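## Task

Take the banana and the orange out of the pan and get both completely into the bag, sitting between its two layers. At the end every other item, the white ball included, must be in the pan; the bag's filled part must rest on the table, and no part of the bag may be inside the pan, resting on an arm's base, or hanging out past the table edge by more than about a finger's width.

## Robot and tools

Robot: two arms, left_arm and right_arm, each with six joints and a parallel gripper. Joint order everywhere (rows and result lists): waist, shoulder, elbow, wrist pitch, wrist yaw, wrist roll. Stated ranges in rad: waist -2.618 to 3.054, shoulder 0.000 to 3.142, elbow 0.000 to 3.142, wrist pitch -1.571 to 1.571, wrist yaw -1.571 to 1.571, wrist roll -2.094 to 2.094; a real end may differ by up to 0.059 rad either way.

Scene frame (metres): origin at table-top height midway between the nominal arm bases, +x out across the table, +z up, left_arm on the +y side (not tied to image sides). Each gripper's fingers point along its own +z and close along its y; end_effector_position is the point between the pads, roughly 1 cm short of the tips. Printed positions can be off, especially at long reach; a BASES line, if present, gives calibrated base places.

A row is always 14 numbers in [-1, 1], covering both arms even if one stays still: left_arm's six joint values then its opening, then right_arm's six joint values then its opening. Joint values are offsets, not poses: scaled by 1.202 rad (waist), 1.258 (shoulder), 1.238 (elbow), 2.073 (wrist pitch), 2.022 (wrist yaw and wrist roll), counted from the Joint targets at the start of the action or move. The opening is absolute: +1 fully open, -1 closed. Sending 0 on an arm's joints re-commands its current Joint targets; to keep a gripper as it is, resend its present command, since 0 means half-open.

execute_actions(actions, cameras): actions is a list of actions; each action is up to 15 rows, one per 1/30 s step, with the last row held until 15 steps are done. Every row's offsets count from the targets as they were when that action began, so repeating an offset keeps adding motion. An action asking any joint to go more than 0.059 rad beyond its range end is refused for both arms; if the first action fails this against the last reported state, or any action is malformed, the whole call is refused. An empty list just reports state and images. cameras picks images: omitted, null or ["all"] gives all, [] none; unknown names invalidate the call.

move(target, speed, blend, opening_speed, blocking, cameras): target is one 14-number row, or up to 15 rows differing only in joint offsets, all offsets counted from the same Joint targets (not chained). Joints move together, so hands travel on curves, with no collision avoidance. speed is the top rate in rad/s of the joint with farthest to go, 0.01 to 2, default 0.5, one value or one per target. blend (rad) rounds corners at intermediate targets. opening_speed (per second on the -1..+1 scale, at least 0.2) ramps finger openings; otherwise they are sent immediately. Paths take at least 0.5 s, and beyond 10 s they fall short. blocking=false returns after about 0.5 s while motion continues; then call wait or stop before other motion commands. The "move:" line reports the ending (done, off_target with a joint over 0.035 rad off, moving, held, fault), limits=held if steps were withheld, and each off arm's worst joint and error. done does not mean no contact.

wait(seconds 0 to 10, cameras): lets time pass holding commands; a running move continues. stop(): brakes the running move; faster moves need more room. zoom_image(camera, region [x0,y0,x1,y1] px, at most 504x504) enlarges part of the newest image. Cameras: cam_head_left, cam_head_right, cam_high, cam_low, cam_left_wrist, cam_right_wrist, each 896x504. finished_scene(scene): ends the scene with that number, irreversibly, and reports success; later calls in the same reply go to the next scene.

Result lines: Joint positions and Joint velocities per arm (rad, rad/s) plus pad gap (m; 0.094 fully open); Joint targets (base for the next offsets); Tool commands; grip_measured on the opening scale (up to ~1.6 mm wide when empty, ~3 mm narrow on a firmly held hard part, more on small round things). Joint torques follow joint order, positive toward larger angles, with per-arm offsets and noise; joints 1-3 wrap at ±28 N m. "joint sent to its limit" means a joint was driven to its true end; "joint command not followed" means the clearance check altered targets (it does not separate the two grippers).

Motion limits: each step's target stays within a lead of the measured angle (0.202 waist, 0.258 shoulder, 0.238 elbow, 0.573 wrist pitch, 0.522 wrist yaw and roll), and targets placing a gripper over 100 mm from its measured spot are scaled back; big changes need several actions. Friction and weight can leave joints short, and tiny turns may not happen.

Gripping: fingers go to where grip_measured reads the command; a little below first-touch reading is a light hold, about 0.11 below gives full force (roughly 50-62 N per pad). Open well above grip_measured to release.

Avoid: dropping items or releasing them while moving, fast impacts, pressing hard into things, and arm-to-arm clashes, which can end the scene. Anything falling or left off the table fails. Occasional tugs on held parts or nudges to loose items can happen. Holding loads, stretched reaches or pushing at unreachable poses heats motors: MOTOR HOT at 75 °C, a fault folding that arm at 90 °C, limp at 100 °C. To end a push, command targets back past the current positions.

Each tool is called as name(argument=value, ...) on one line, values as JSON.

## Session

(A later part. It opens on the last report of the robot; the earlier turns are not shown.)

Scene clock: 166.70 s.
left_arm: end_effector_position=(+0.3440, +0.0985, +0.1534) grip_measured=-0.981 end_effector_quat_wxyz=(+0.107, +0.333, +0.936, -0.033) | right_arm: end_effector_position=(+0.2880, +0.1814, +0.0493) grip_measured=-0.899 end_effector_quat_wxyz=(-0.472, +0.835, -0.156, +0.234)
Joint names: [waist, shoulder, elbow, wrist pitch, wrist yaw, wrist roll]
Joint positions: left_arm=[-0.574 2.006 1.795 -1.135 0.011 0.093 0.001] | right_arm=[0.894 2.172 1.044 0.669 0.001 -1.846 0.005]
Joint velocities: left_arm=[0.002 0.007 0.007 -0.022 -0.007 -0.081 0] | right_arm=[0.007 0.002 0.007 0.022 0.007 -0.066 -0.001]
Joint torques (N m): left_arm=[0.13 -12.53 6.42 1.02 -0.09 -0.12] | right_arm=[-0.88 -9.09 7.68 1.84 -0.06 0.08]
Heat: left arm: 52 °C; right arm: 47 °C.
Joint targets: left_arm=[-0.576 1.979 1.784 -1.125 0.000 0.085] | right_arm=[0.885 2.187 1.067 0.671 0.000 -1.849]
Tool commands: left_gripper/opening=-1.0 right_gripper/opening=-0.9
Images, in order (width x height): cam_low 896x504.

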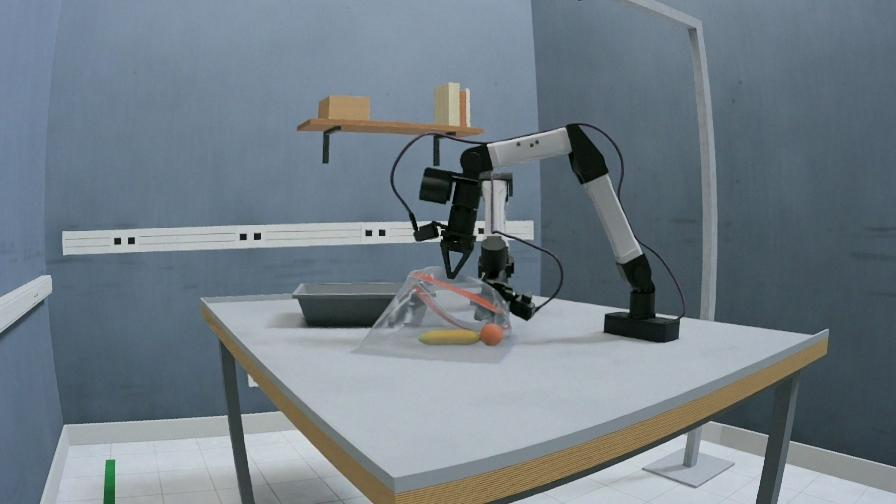

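move(target=[0,0,0,0,0,0,-1.0,0,0.1,0.1474,-0.0039,0,0,-0.9], speed=0.1, cameras=["cam_right_wrist","cam_low"])

zoom_image(camera="cam_low", region=[320, 220, 580, 400])

Scene clock: 169.37 s.
left_arm: end_effector_position=(+0.3441, +0.0985, +0.1534) grip_measured=-0.981 end_effector_quat_wxyz=(+0.107, +0.333, +0.936, -0.033) | right_arm: end_effector_position=(+0.3132, +0.2149, +0.0496) grip_measured=-0.899 end_effector_quat_wxyz=(-0.491, +0.822, -0.153, +0.244)
Joint names: [waist, shoulder, elbow, wrist pitch, wrist yaw, wrist roll]
Joint positions: left_arm=[-0.574 2.006 1.795 -1.135 0.011 0.093 0.001] | right_arm=[0.894 2.297 1.225 0.662 0.001 -1.846 0.005]
Joint velocities: left_arm=[0.007 -0.022 -0.017 0.051 -0.051 -0.022 0] | right_arm=[-0.002 0.007 -0.012 0.081 0.022 0.022 0]
Joint torques (N m): left_arm=[0.12 -12.55 6.46 1.03 -0.09 -0.11] | right_arm=[-0.84 -10.14 8.08 1.87 -0.06 0.08]
Heat: left arm: 52 °C; right arm: 47 °C.
Joint targets: left_arm=[-0.576 1.979 1.784 -1.125 0.001 0.085] | right_arm=[0.885 2.313 1.249 0.662 0.000 -1.849]
move: done
Images, in order (width x height): cam_low 896x504, cam_right_wrist 896x504.

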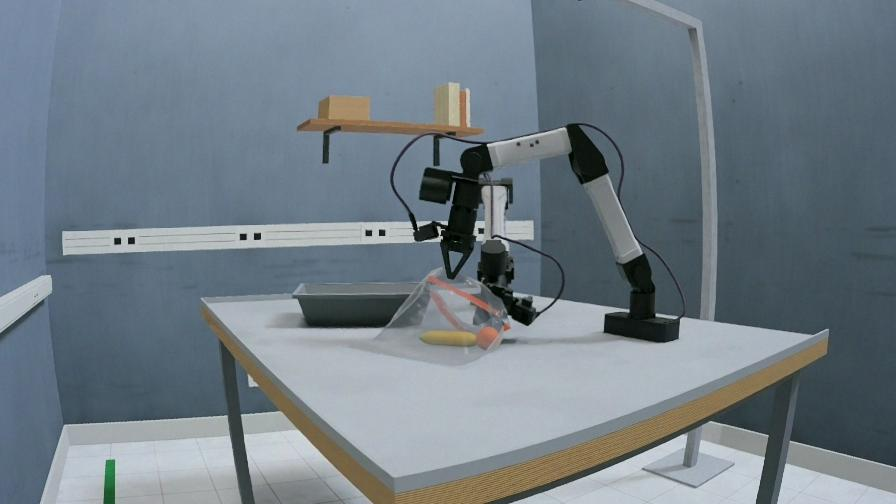

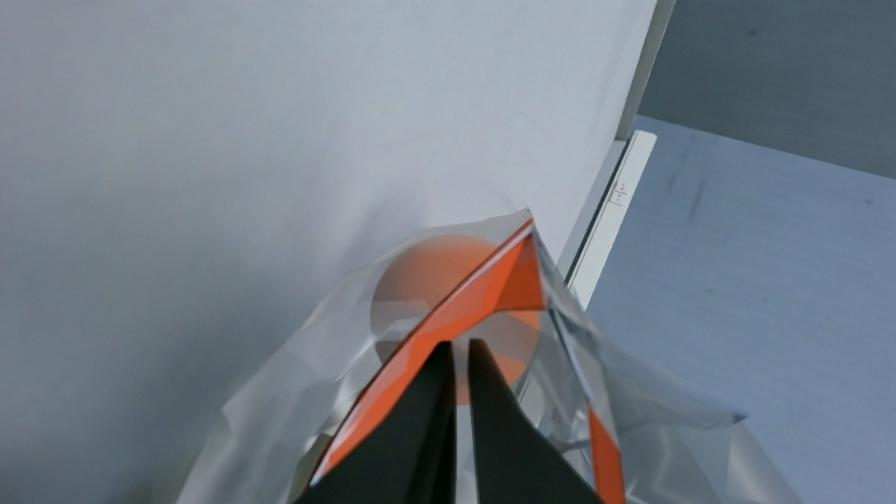

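Scaled by 1.938 from the camera's 896x504 image, which has a finer 1280x720 frame.

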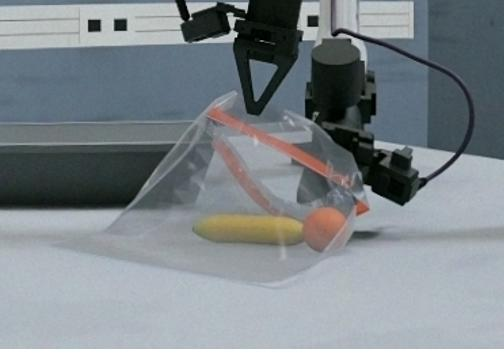

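move(target=[[0,0,0,0,0,0,-1.0,0,-0.1447,-0.2359,0.0299,0,0,-0.9],[0,0,0,0,0,0,-1.0,0,-0.2401,-0.2779,-0.0275,0,0,-0.9],[0,0,0,0,0,0,-1.0,0,-0.4467,-0.3982,-0.0806,0,0,-0.9]], speed=[0.15,0.2,0.3], blend=0.03, cameras=["cam_right_wrist","cam_low","cam_left_wrist"])

zoom_image(camera="cam_low", region=[320, 220, 580, 400])

Scene clock: 175.23 s.
left_arm: end_effector_position=(+0.3441, +0.0986, +0.1534) grip_measured=-0.981 end_effector_quat_wxyz=(+0.107, +0.333, +0.936, -0.032) | right_arm: end_effector_position=(+0.2396, +0.1151, +0.0914) grip_measured=-0.899 end_effector_quat_wxyz=(-0.444, +0.853, -0.160, +0.221)
Joint names: [waist, shoulder, elbow, wrist pitch, wrist yaw, wrist roll]
Joint positions: left_arm=[-0.574 2.006 1.795 -1.135 0.01 0.093 0.001] | right_arm=[0.892 1.786 0.761 0.493 0.001 -1.846 0.005]
Joint velocities: left_arm=[-0.027 0.007 -0.007 -0.051 0.051 -0.037 0] | right_arm=[0.007 -0.017 -0.027 -0.007 0.007 -0.022 0.001]
Joint torques (N m): left_arm=[0.08 -12.59 6.45 1.03 -0.06 -0.11] | right_arm=[-0.65 -10.73 5.42 1.79 -0.07 0.07]
Heat: left arm: 52 °C; right arm: 48 °C.
Joint targets: left_arm=[-0.576 1.979 1.784 -1.125 0.000 0.085] | right_arm=[0.885 1.751 0.756 0.496 0.000 -1.849]
move: done
Images, in order (width x height): cam_low 896x504, cam_left_wrist 896x504, cam_right_wrist 896x504.

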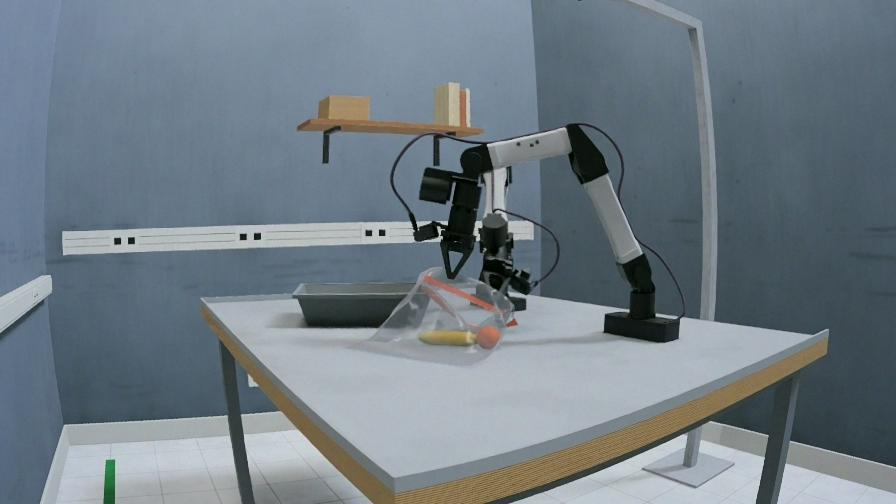

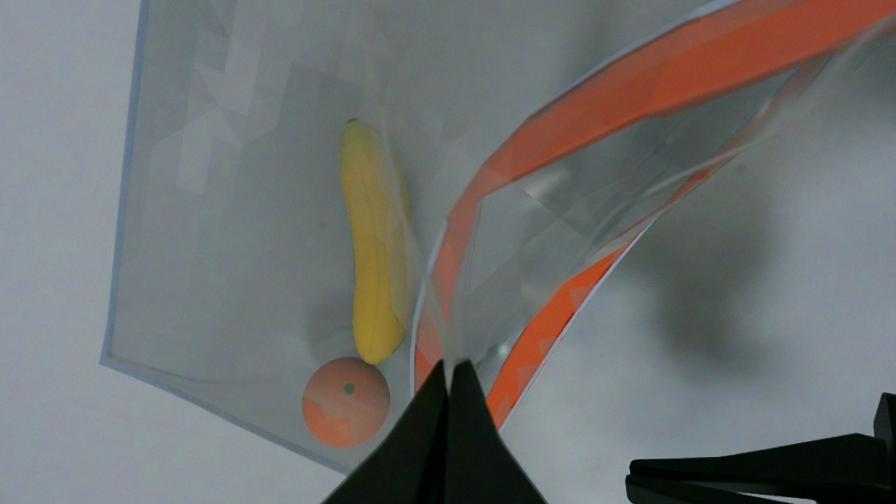

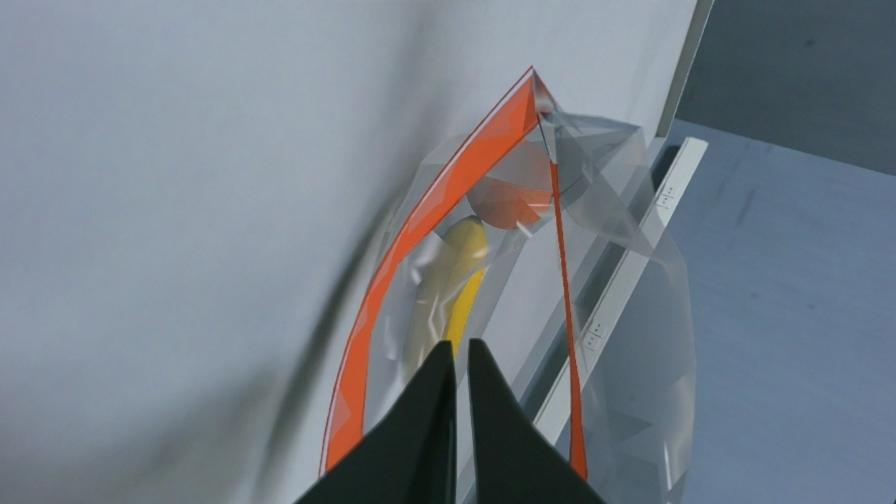

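Scaled by 1.938 from the camera's 896x504 image, which has a finer 1280x720 frame.

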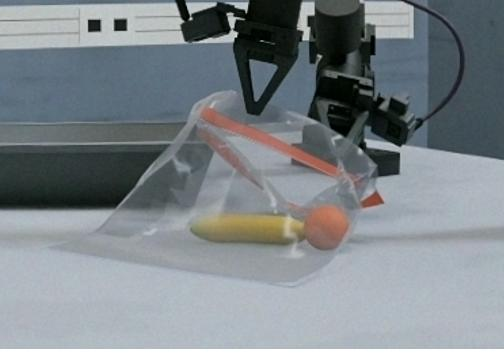

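move(target=[[0,0,0,0,0,0,-1.0,0,-0.1757,0.2359,-0.2952,0,0,-0.9],[0,0,0,0,0,0,-1.0,-0.55,-0.1757,0.2359,-0.2952,0,0,-0.9]], speed=[0.6,0.7], blend=0.1, cameras=["cam_head_left","cam_low","cam_left_wrist"])

zoom_image(camera="cam_head_left", region=[220, 150, 560, 350])

zoom_image(camera="cam_low", region=[320, 220, 580, 400])

Scene clock: 178.33 s.
left_arm: end_effector_position=(+0.3441, +0.0986, +0.1534) grip_measured=-0.981 end_effector_quat_wxyz=(+0.107, +0.333, +0.936, -0.032) | right_arm: end_effector_position=(+0.3968, -0.1427, +0.1763) grip_measured=-0.899 end_effector_quat_wxyz=(-0.308, +0.779, -0.446, +0.316)
Joint names: [waist, shoulder, elbow, wrist pitch, wrist yaw, wrist roll]
Joint positions: left_arm=[-0.574 2.006 1.795 -1.135 0.01 0.093 0.001] | right_arm=[0.224 1.56 1.022 -0.118 0.003 -1.846 0.005]
Joint velocities: left_arm=[-0.002 -0.022 -0.012 0.022 0.037 0.037 0] | right_arm=[-0.012 -0.002 -0.002 0.037 -0.022 -0.11 0]
Joint torques (N m): left_arm=[0.08 -12.52 6.49 1.03 -0.07 -0.11] | right_arm=[0.02 -9.65 9.66 1.69 -0.09 0.07]
Heat: left arm: 52 °C; right arm: 48 °C.
Joint targets: left_arm=[-0.576 1.979 1.784 -1.125 0.000 0.085] | right_arm=[0.224 1.530 1.048 -0.116 0.000 -1.849]
move: done
Images, in order (width x height): cam_head_left 896x504, cam_low 896x504, cam_left_wrist 896x504.

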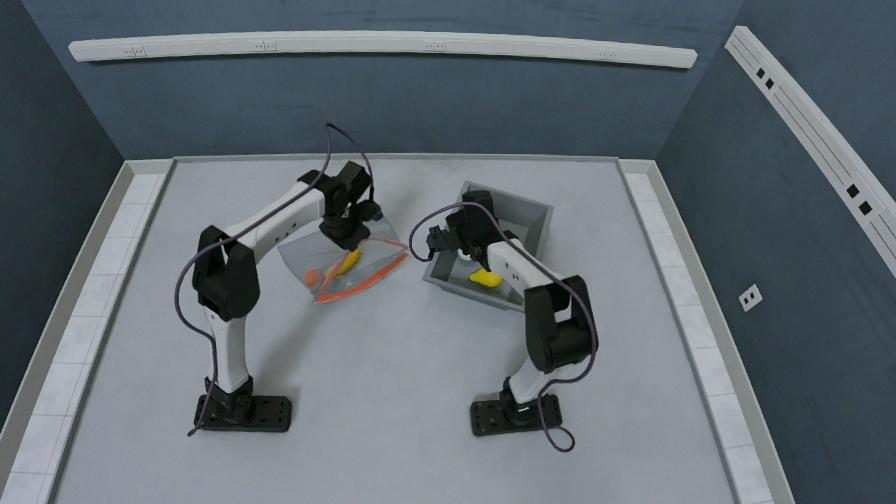

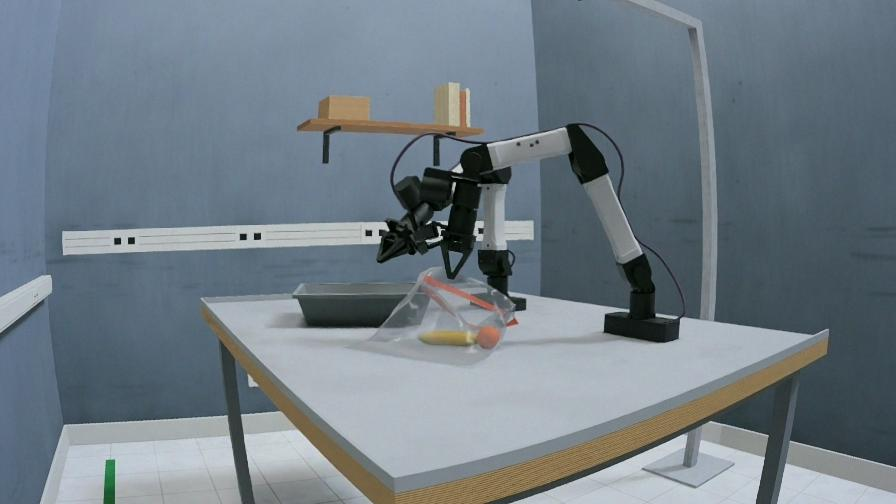

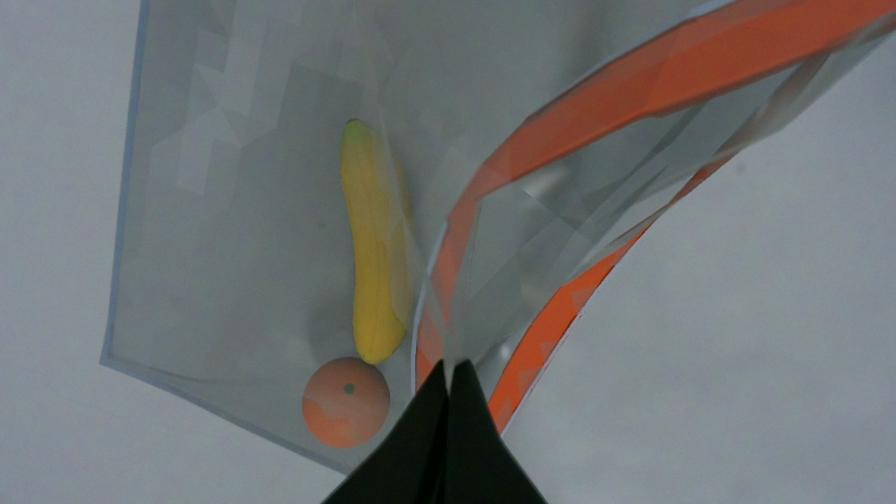

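Scaled by 1.482 from the camera's 896x504 image, which has a finer 1280x720 frame.

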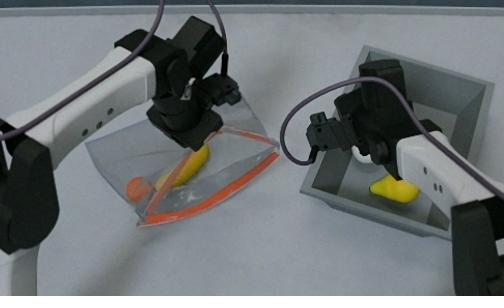

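Scaled by 1.938 from the camera's 896x504 image, which has a finer 1280x720 frame.

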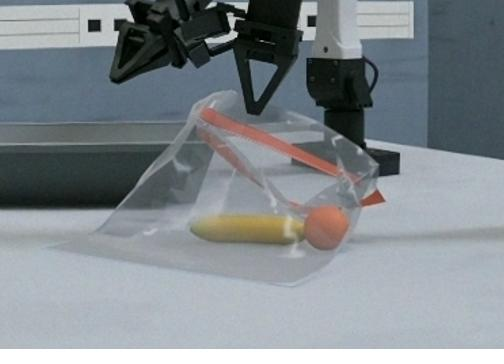

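move(target=[-0.0329,0.2583,-0.0089,0.04,0,0,-1.0,0,0,0,0,0,0,-0.9], speed=0.25, cameras=["cam_head_left","cam_low","cam_left_wrist"])

zoom_image(camera="cam_head_left", region=[220, 150, 560, 350])

zoom_image(camera="cam_low", region=[320, 220, 580, 400])

Scene clock: 181.07 s.
left_arm: end_effector_position=(+0.3361, +0.0858, +0.0323) grip_measured=-0.981 end_effector_quat_wxyz=(+0.002, +0.351, +0.936, -0.006) | right_arm: end_effector_position=(+0.3967, -0.1427, +0.1762) grip_measured=-0.899 end_effector_quat_wxyz=(-0.308, +0.779, -0.446, +0.316)
Joint names: [waist, shoulder, elbow, wrist pitch, wrist yaw, wrist roll]
Joint positions: left_arm=[-0.609 2.29 1.78 -1.054 0.01 0.093 0.001] | right_arm=[0.224 1.56 1.022 -0.119 0.003 -1.846 0.005]
Joint velocities: left_arm=[-0.007 -0.007 0.002 -0.022 -0.022 0.007 0] | right_arm=[-0.017 -0.017 -0.007 0.007 -0.095 0.007 -0.001]
Joint torques (N m): left_arm=[-0.34 -10.91 6.15 0.53 -0.06 -0.11] | right_arm=[0.01 -9.63 9.66 1.69 -0.09 0.07]
Heat: left arm: 52 °C; right arm: 47 °C.
Joint targets: left_arm=[-0.615 2.304 1.774 -1.043 0.000 0.085] | right_arm=[0.224 1.530 1.048 -0.116 0.000 -1.849]
move: done
Images, in order (width x height): cam_head_left 896x504, cam_low 896x504, cam_left_wrist 896x504.

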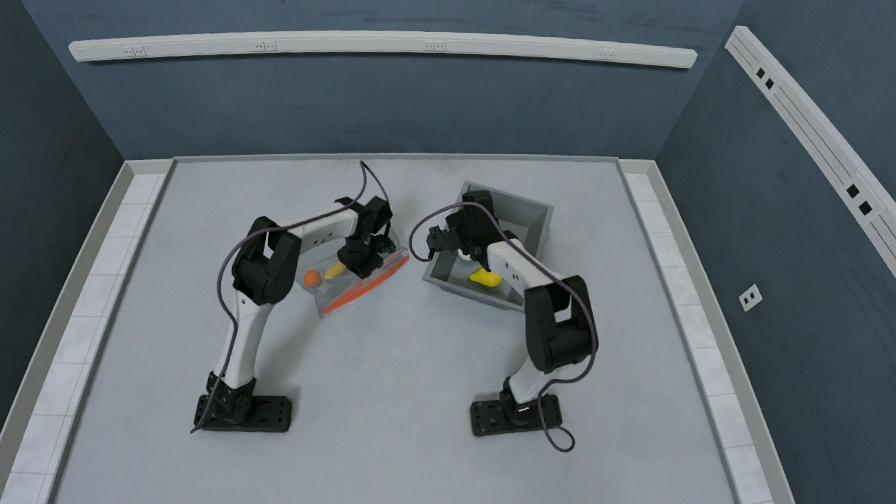

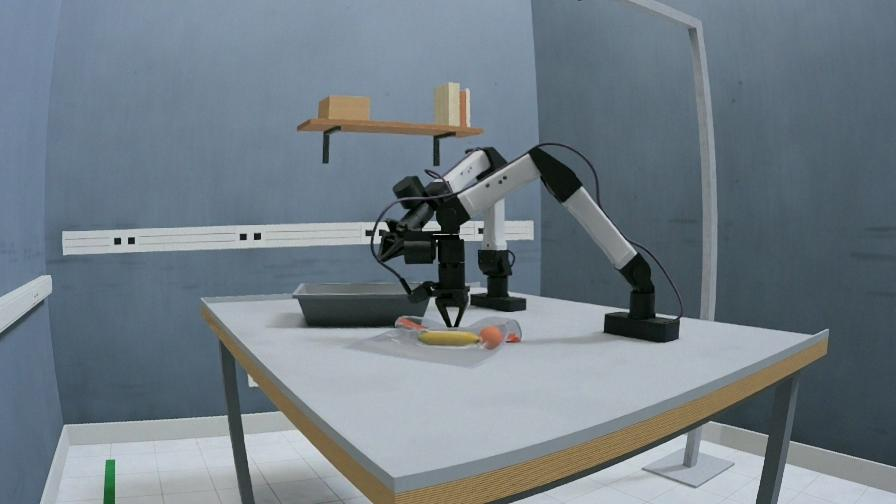

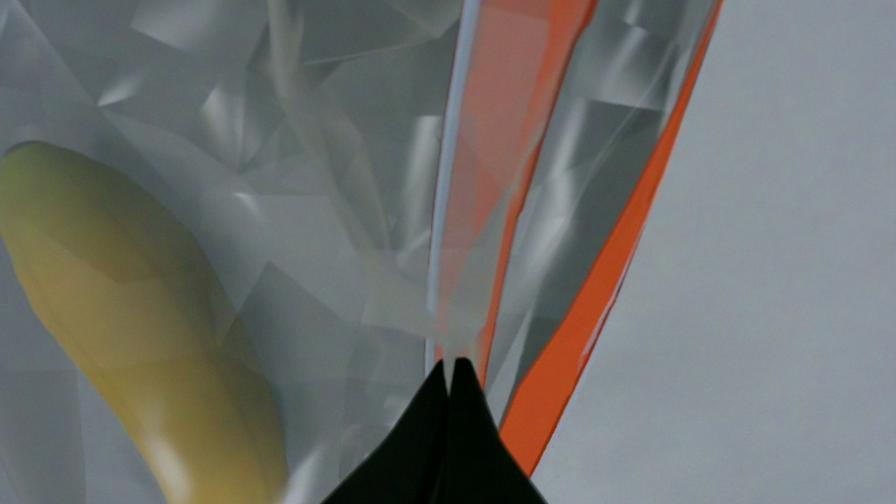

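Scaled by 1.482 from the camera's 896x504 image, which has a finer 1280x720 frame.

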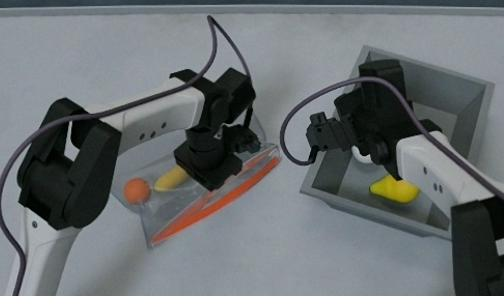

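Scaled by 1.938 from the camera's 896x504 image, which has a finer 1280x720 frame.

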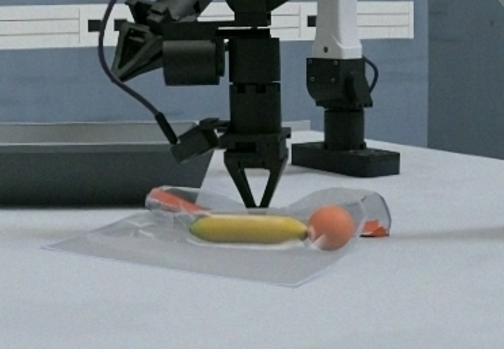

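move(target=[-0.006,0.0175,-0.003,0.006,0,0,-1.0,0,0,0,0,0,0,-0.9], speed=0.15, cameras=[])

move(target=[0,0,0,0,0,0,-0.1,0,0,0,0,0,0,-0.9], opening_speed=0.8, cameras=["cam_left_wrist","cam_low"])

zoom_image(camera="cam_low", region=[320, 220, 580, 400])

Scene clock: 182.17 s.
left_arm: end_effector_position=(+0.3351, +0.0826, +0.0256) grip_measured=-0.981 end_effector_quat_wxyz=(+0.000, +0.354, +0.935, -0.005) | right_arm: end_effector_position=(+0.3967, -0.1427, +0.1762) grip_measured=-0.899 end_effector_quat_wxyz=(-0.308, +0.779, -0.446, +0.316)
Joint names: [waist, shoulder, elbow, wrist pitch, wrist yaw, wrist roll]
Joint positions: left_arm=[-0.616 2.306 1.78 -1.042 0.01 0.093 0.001] | right_arm=[0.224 1.56 1.022 -0.119 0.003 -1.846 0.005]
Joint velocities: left_arm=[0.012 -0.007 0.007 -0.037 -0.051 -0.095 0] | right_arm=[-0.007 -0.002 -0.027 0.037 -0.081 -0.081 0]
Joint torques (N m): left_arm=[-0.36 -10.48 5.71 0.53 -0.08 -0.11] | right_arm=[-0.01 -9.62 9.66 1.69 -0.09 0.07]
Heat: left arm: 51 °C; right arm: 47 °C.
Joint targets: left_arm=[-0.623 2.326 1.770 -1.030 0.000 0.085] | right_arm=[0.224 1.530 1.048 -0.116 0.000 -1.849]
move: done
No camera images: "cameras" was empty.

Scene clock: 183.50 s.
left_arm: end_effector_position=(+0.3354, +0.0824, +0.0256) grip_measured=-0.102 end_effector_quat_wxyz=(+0.001, +0.354, +0.935, -0.006) | right_arm: end_effector_position=(+0.3967, -0.1427, +0.1762) grip_measured=-0.899 end_effector_quat_wxyz=(-0.308, +0.779, -0.446, +0.316)
Joint names: [waist, shoulder, elbow, wrist pitch, wrist yaw, wrist roll]
Joint positions: left_arm=[-0.616 2.306 1.78 -1.04 0.01 0.093 0.042] | right_arm=[0.224 1.56 1.022 -0.119 0.003 -1.846 0.005]
Joint velocities: left_arm=[-0.002 -0.017 -0.012 -0.081 -0.007 0.022 0] | right_arm=[-0.017 0.002 0.002 -0.007 0.037 -0.007 0.001]
Joint torques (N m): left_arm=[-0.31 -10.52 5.76 0.53 -0.07 -0.11] | right_arm=[0.01 -9.61 9.68 1.69 -0.09 0.06]
Heat: left arm: 51 °C; right arm: 47 °C.
Joint targets: left_arm=[-0.623 2.326 1.770 -1.030 0.000 0.085] | right_arm=[0.224 1.530 1.048 -0.116 0.000 -1.849]
move: done
Images, in order (width x height): cam_low 896x504, cam_left_wrist 896x504.

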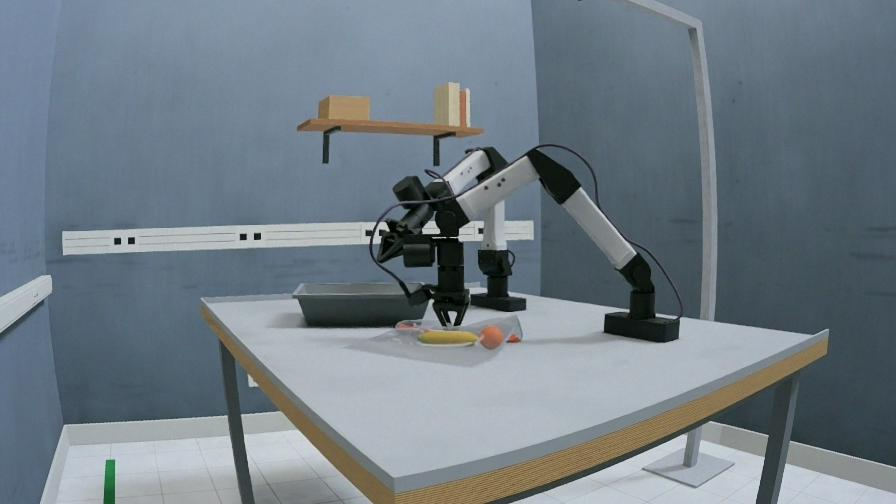

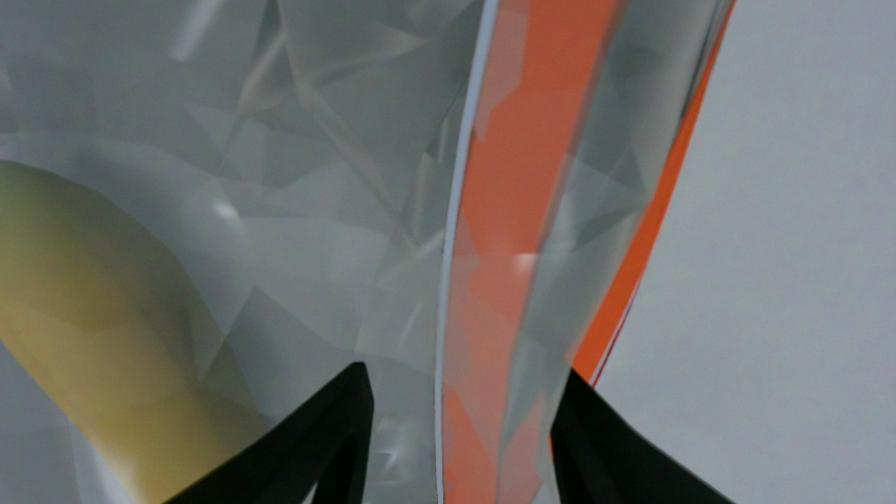

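Scaled by 1.938 from the camera's 896x504 image, which has a finer 1280x720 frame.

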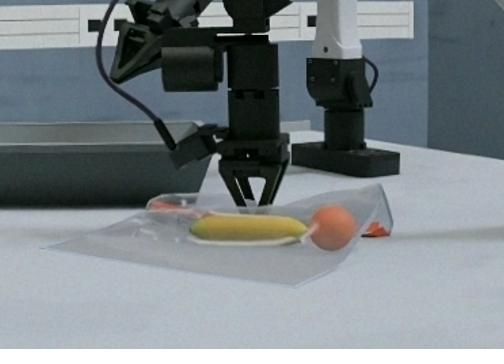

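move(target=[0,-0.2758,0.0089,-0.12,0,0,-0.1,0,0,0,0,0,0,-0.9], speed=0.3, cameras=["cam_low","cam_left_wrist","cam_head_right"])

zoom_image(camera="cam_head_right", region=[220, 150, 580, 350])

zoom_image(camera="cam_low", region=[320, 220, 580, 400])

Scene clock: 185.73 s.
left_arm: end_effector_position=(+0.3051, +0.1045, +0.1469) grip_measured=-0.102 end_effector_quat_wxyz=(+0.040, +0.354, +0.934, -0.016) | right_arm: end_effector_position=(+0.3967, -0.1427, +0.1762) grip_measured=-0.899 end_effector_quat_wxyz=(-0.308, +0.779, -0.446, +0.316)
Joint names: [waist, shoulder, elbow, wrist pitch, wrist yaw, wrist roll]
Joint positions: left_arm=[-0.616 2 1.78 -1.266 0.01 0.093 0.042] | right_arm=[0.224 1.56 1.022 -0.119 0.003 -1.846 0.005]
Joint velocities: left_arm=[-0.022 -0.012 -0.007 -0.037 0.022 -0.037 -0.001] | right_arm=[-0.007 -0.007 0.002 0.037 0.037 0.066 0.001]
Joint torques (N m): left_arm=[-0.34 -11.71 7.21 0.44 -0.07 -0.12] | right_arm=[0.01 -9.61 9.68 1.7 -0.09 0.07]
Heat: left arm: 50 °C; right arm: 46 °C.
Joint targets: left_arm=[-0.623 1.979 1.781 -1.279 0.000 0.085] | right_arm=[0.224 1.530 1.048 -0.116 0.000 -1.849]
move: done
Images, in order (width x height): cam_head_right 896x504, cam_low 896x504, cam_left_wrist 896x504.

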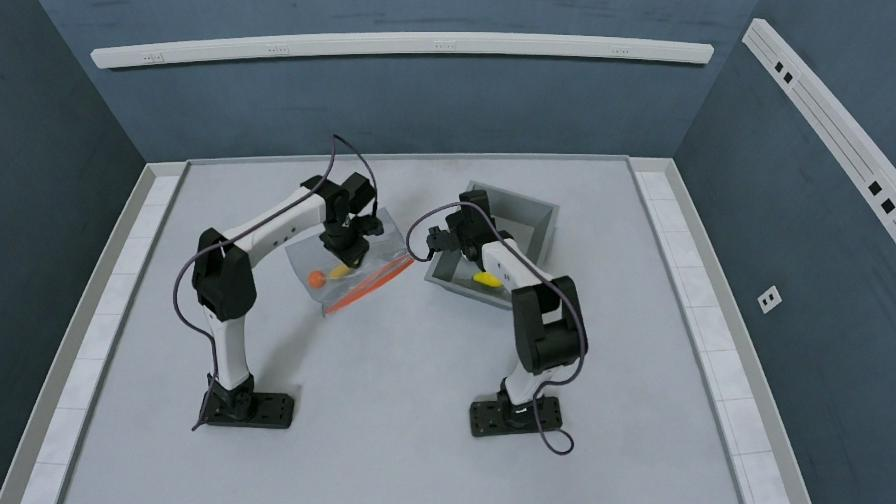

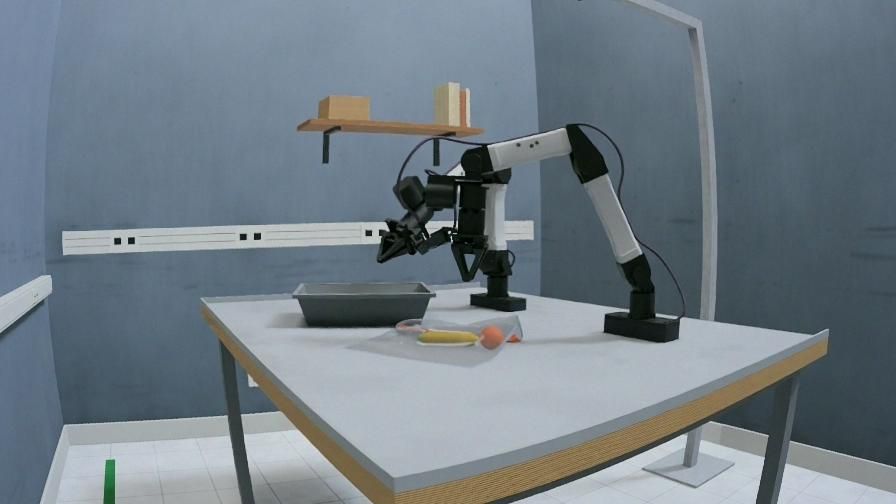

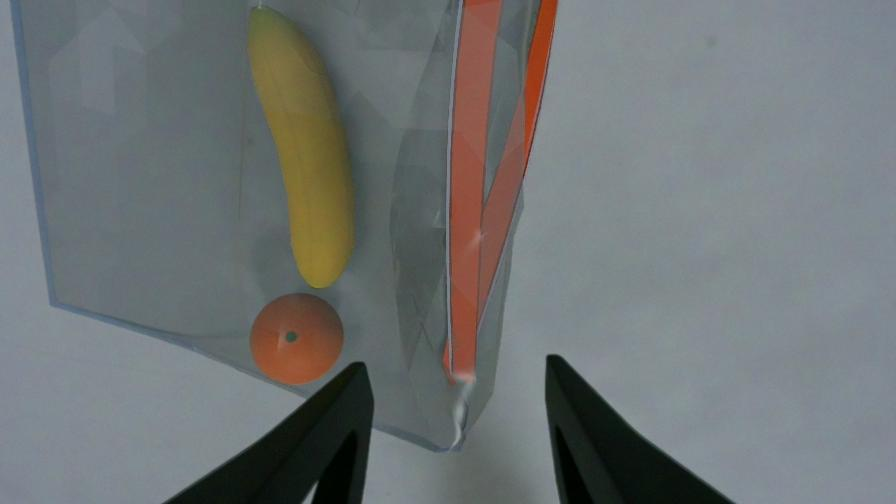

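Scaled by 1.400 from the camera's 896x504 image, which has a finer 1280x720 frame.

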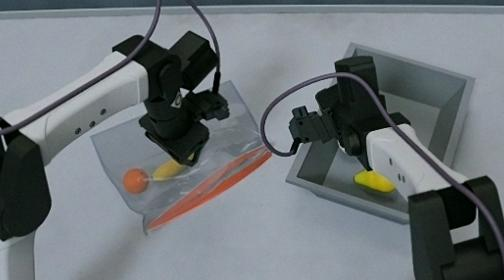

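Scaled by 1.938 from the camera's 896x504 image, which has a finer 1280x720 frame.

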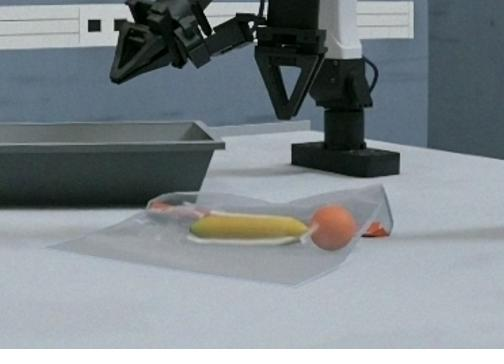

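finished_scene(scene=2)

The scene is finished: the task was done.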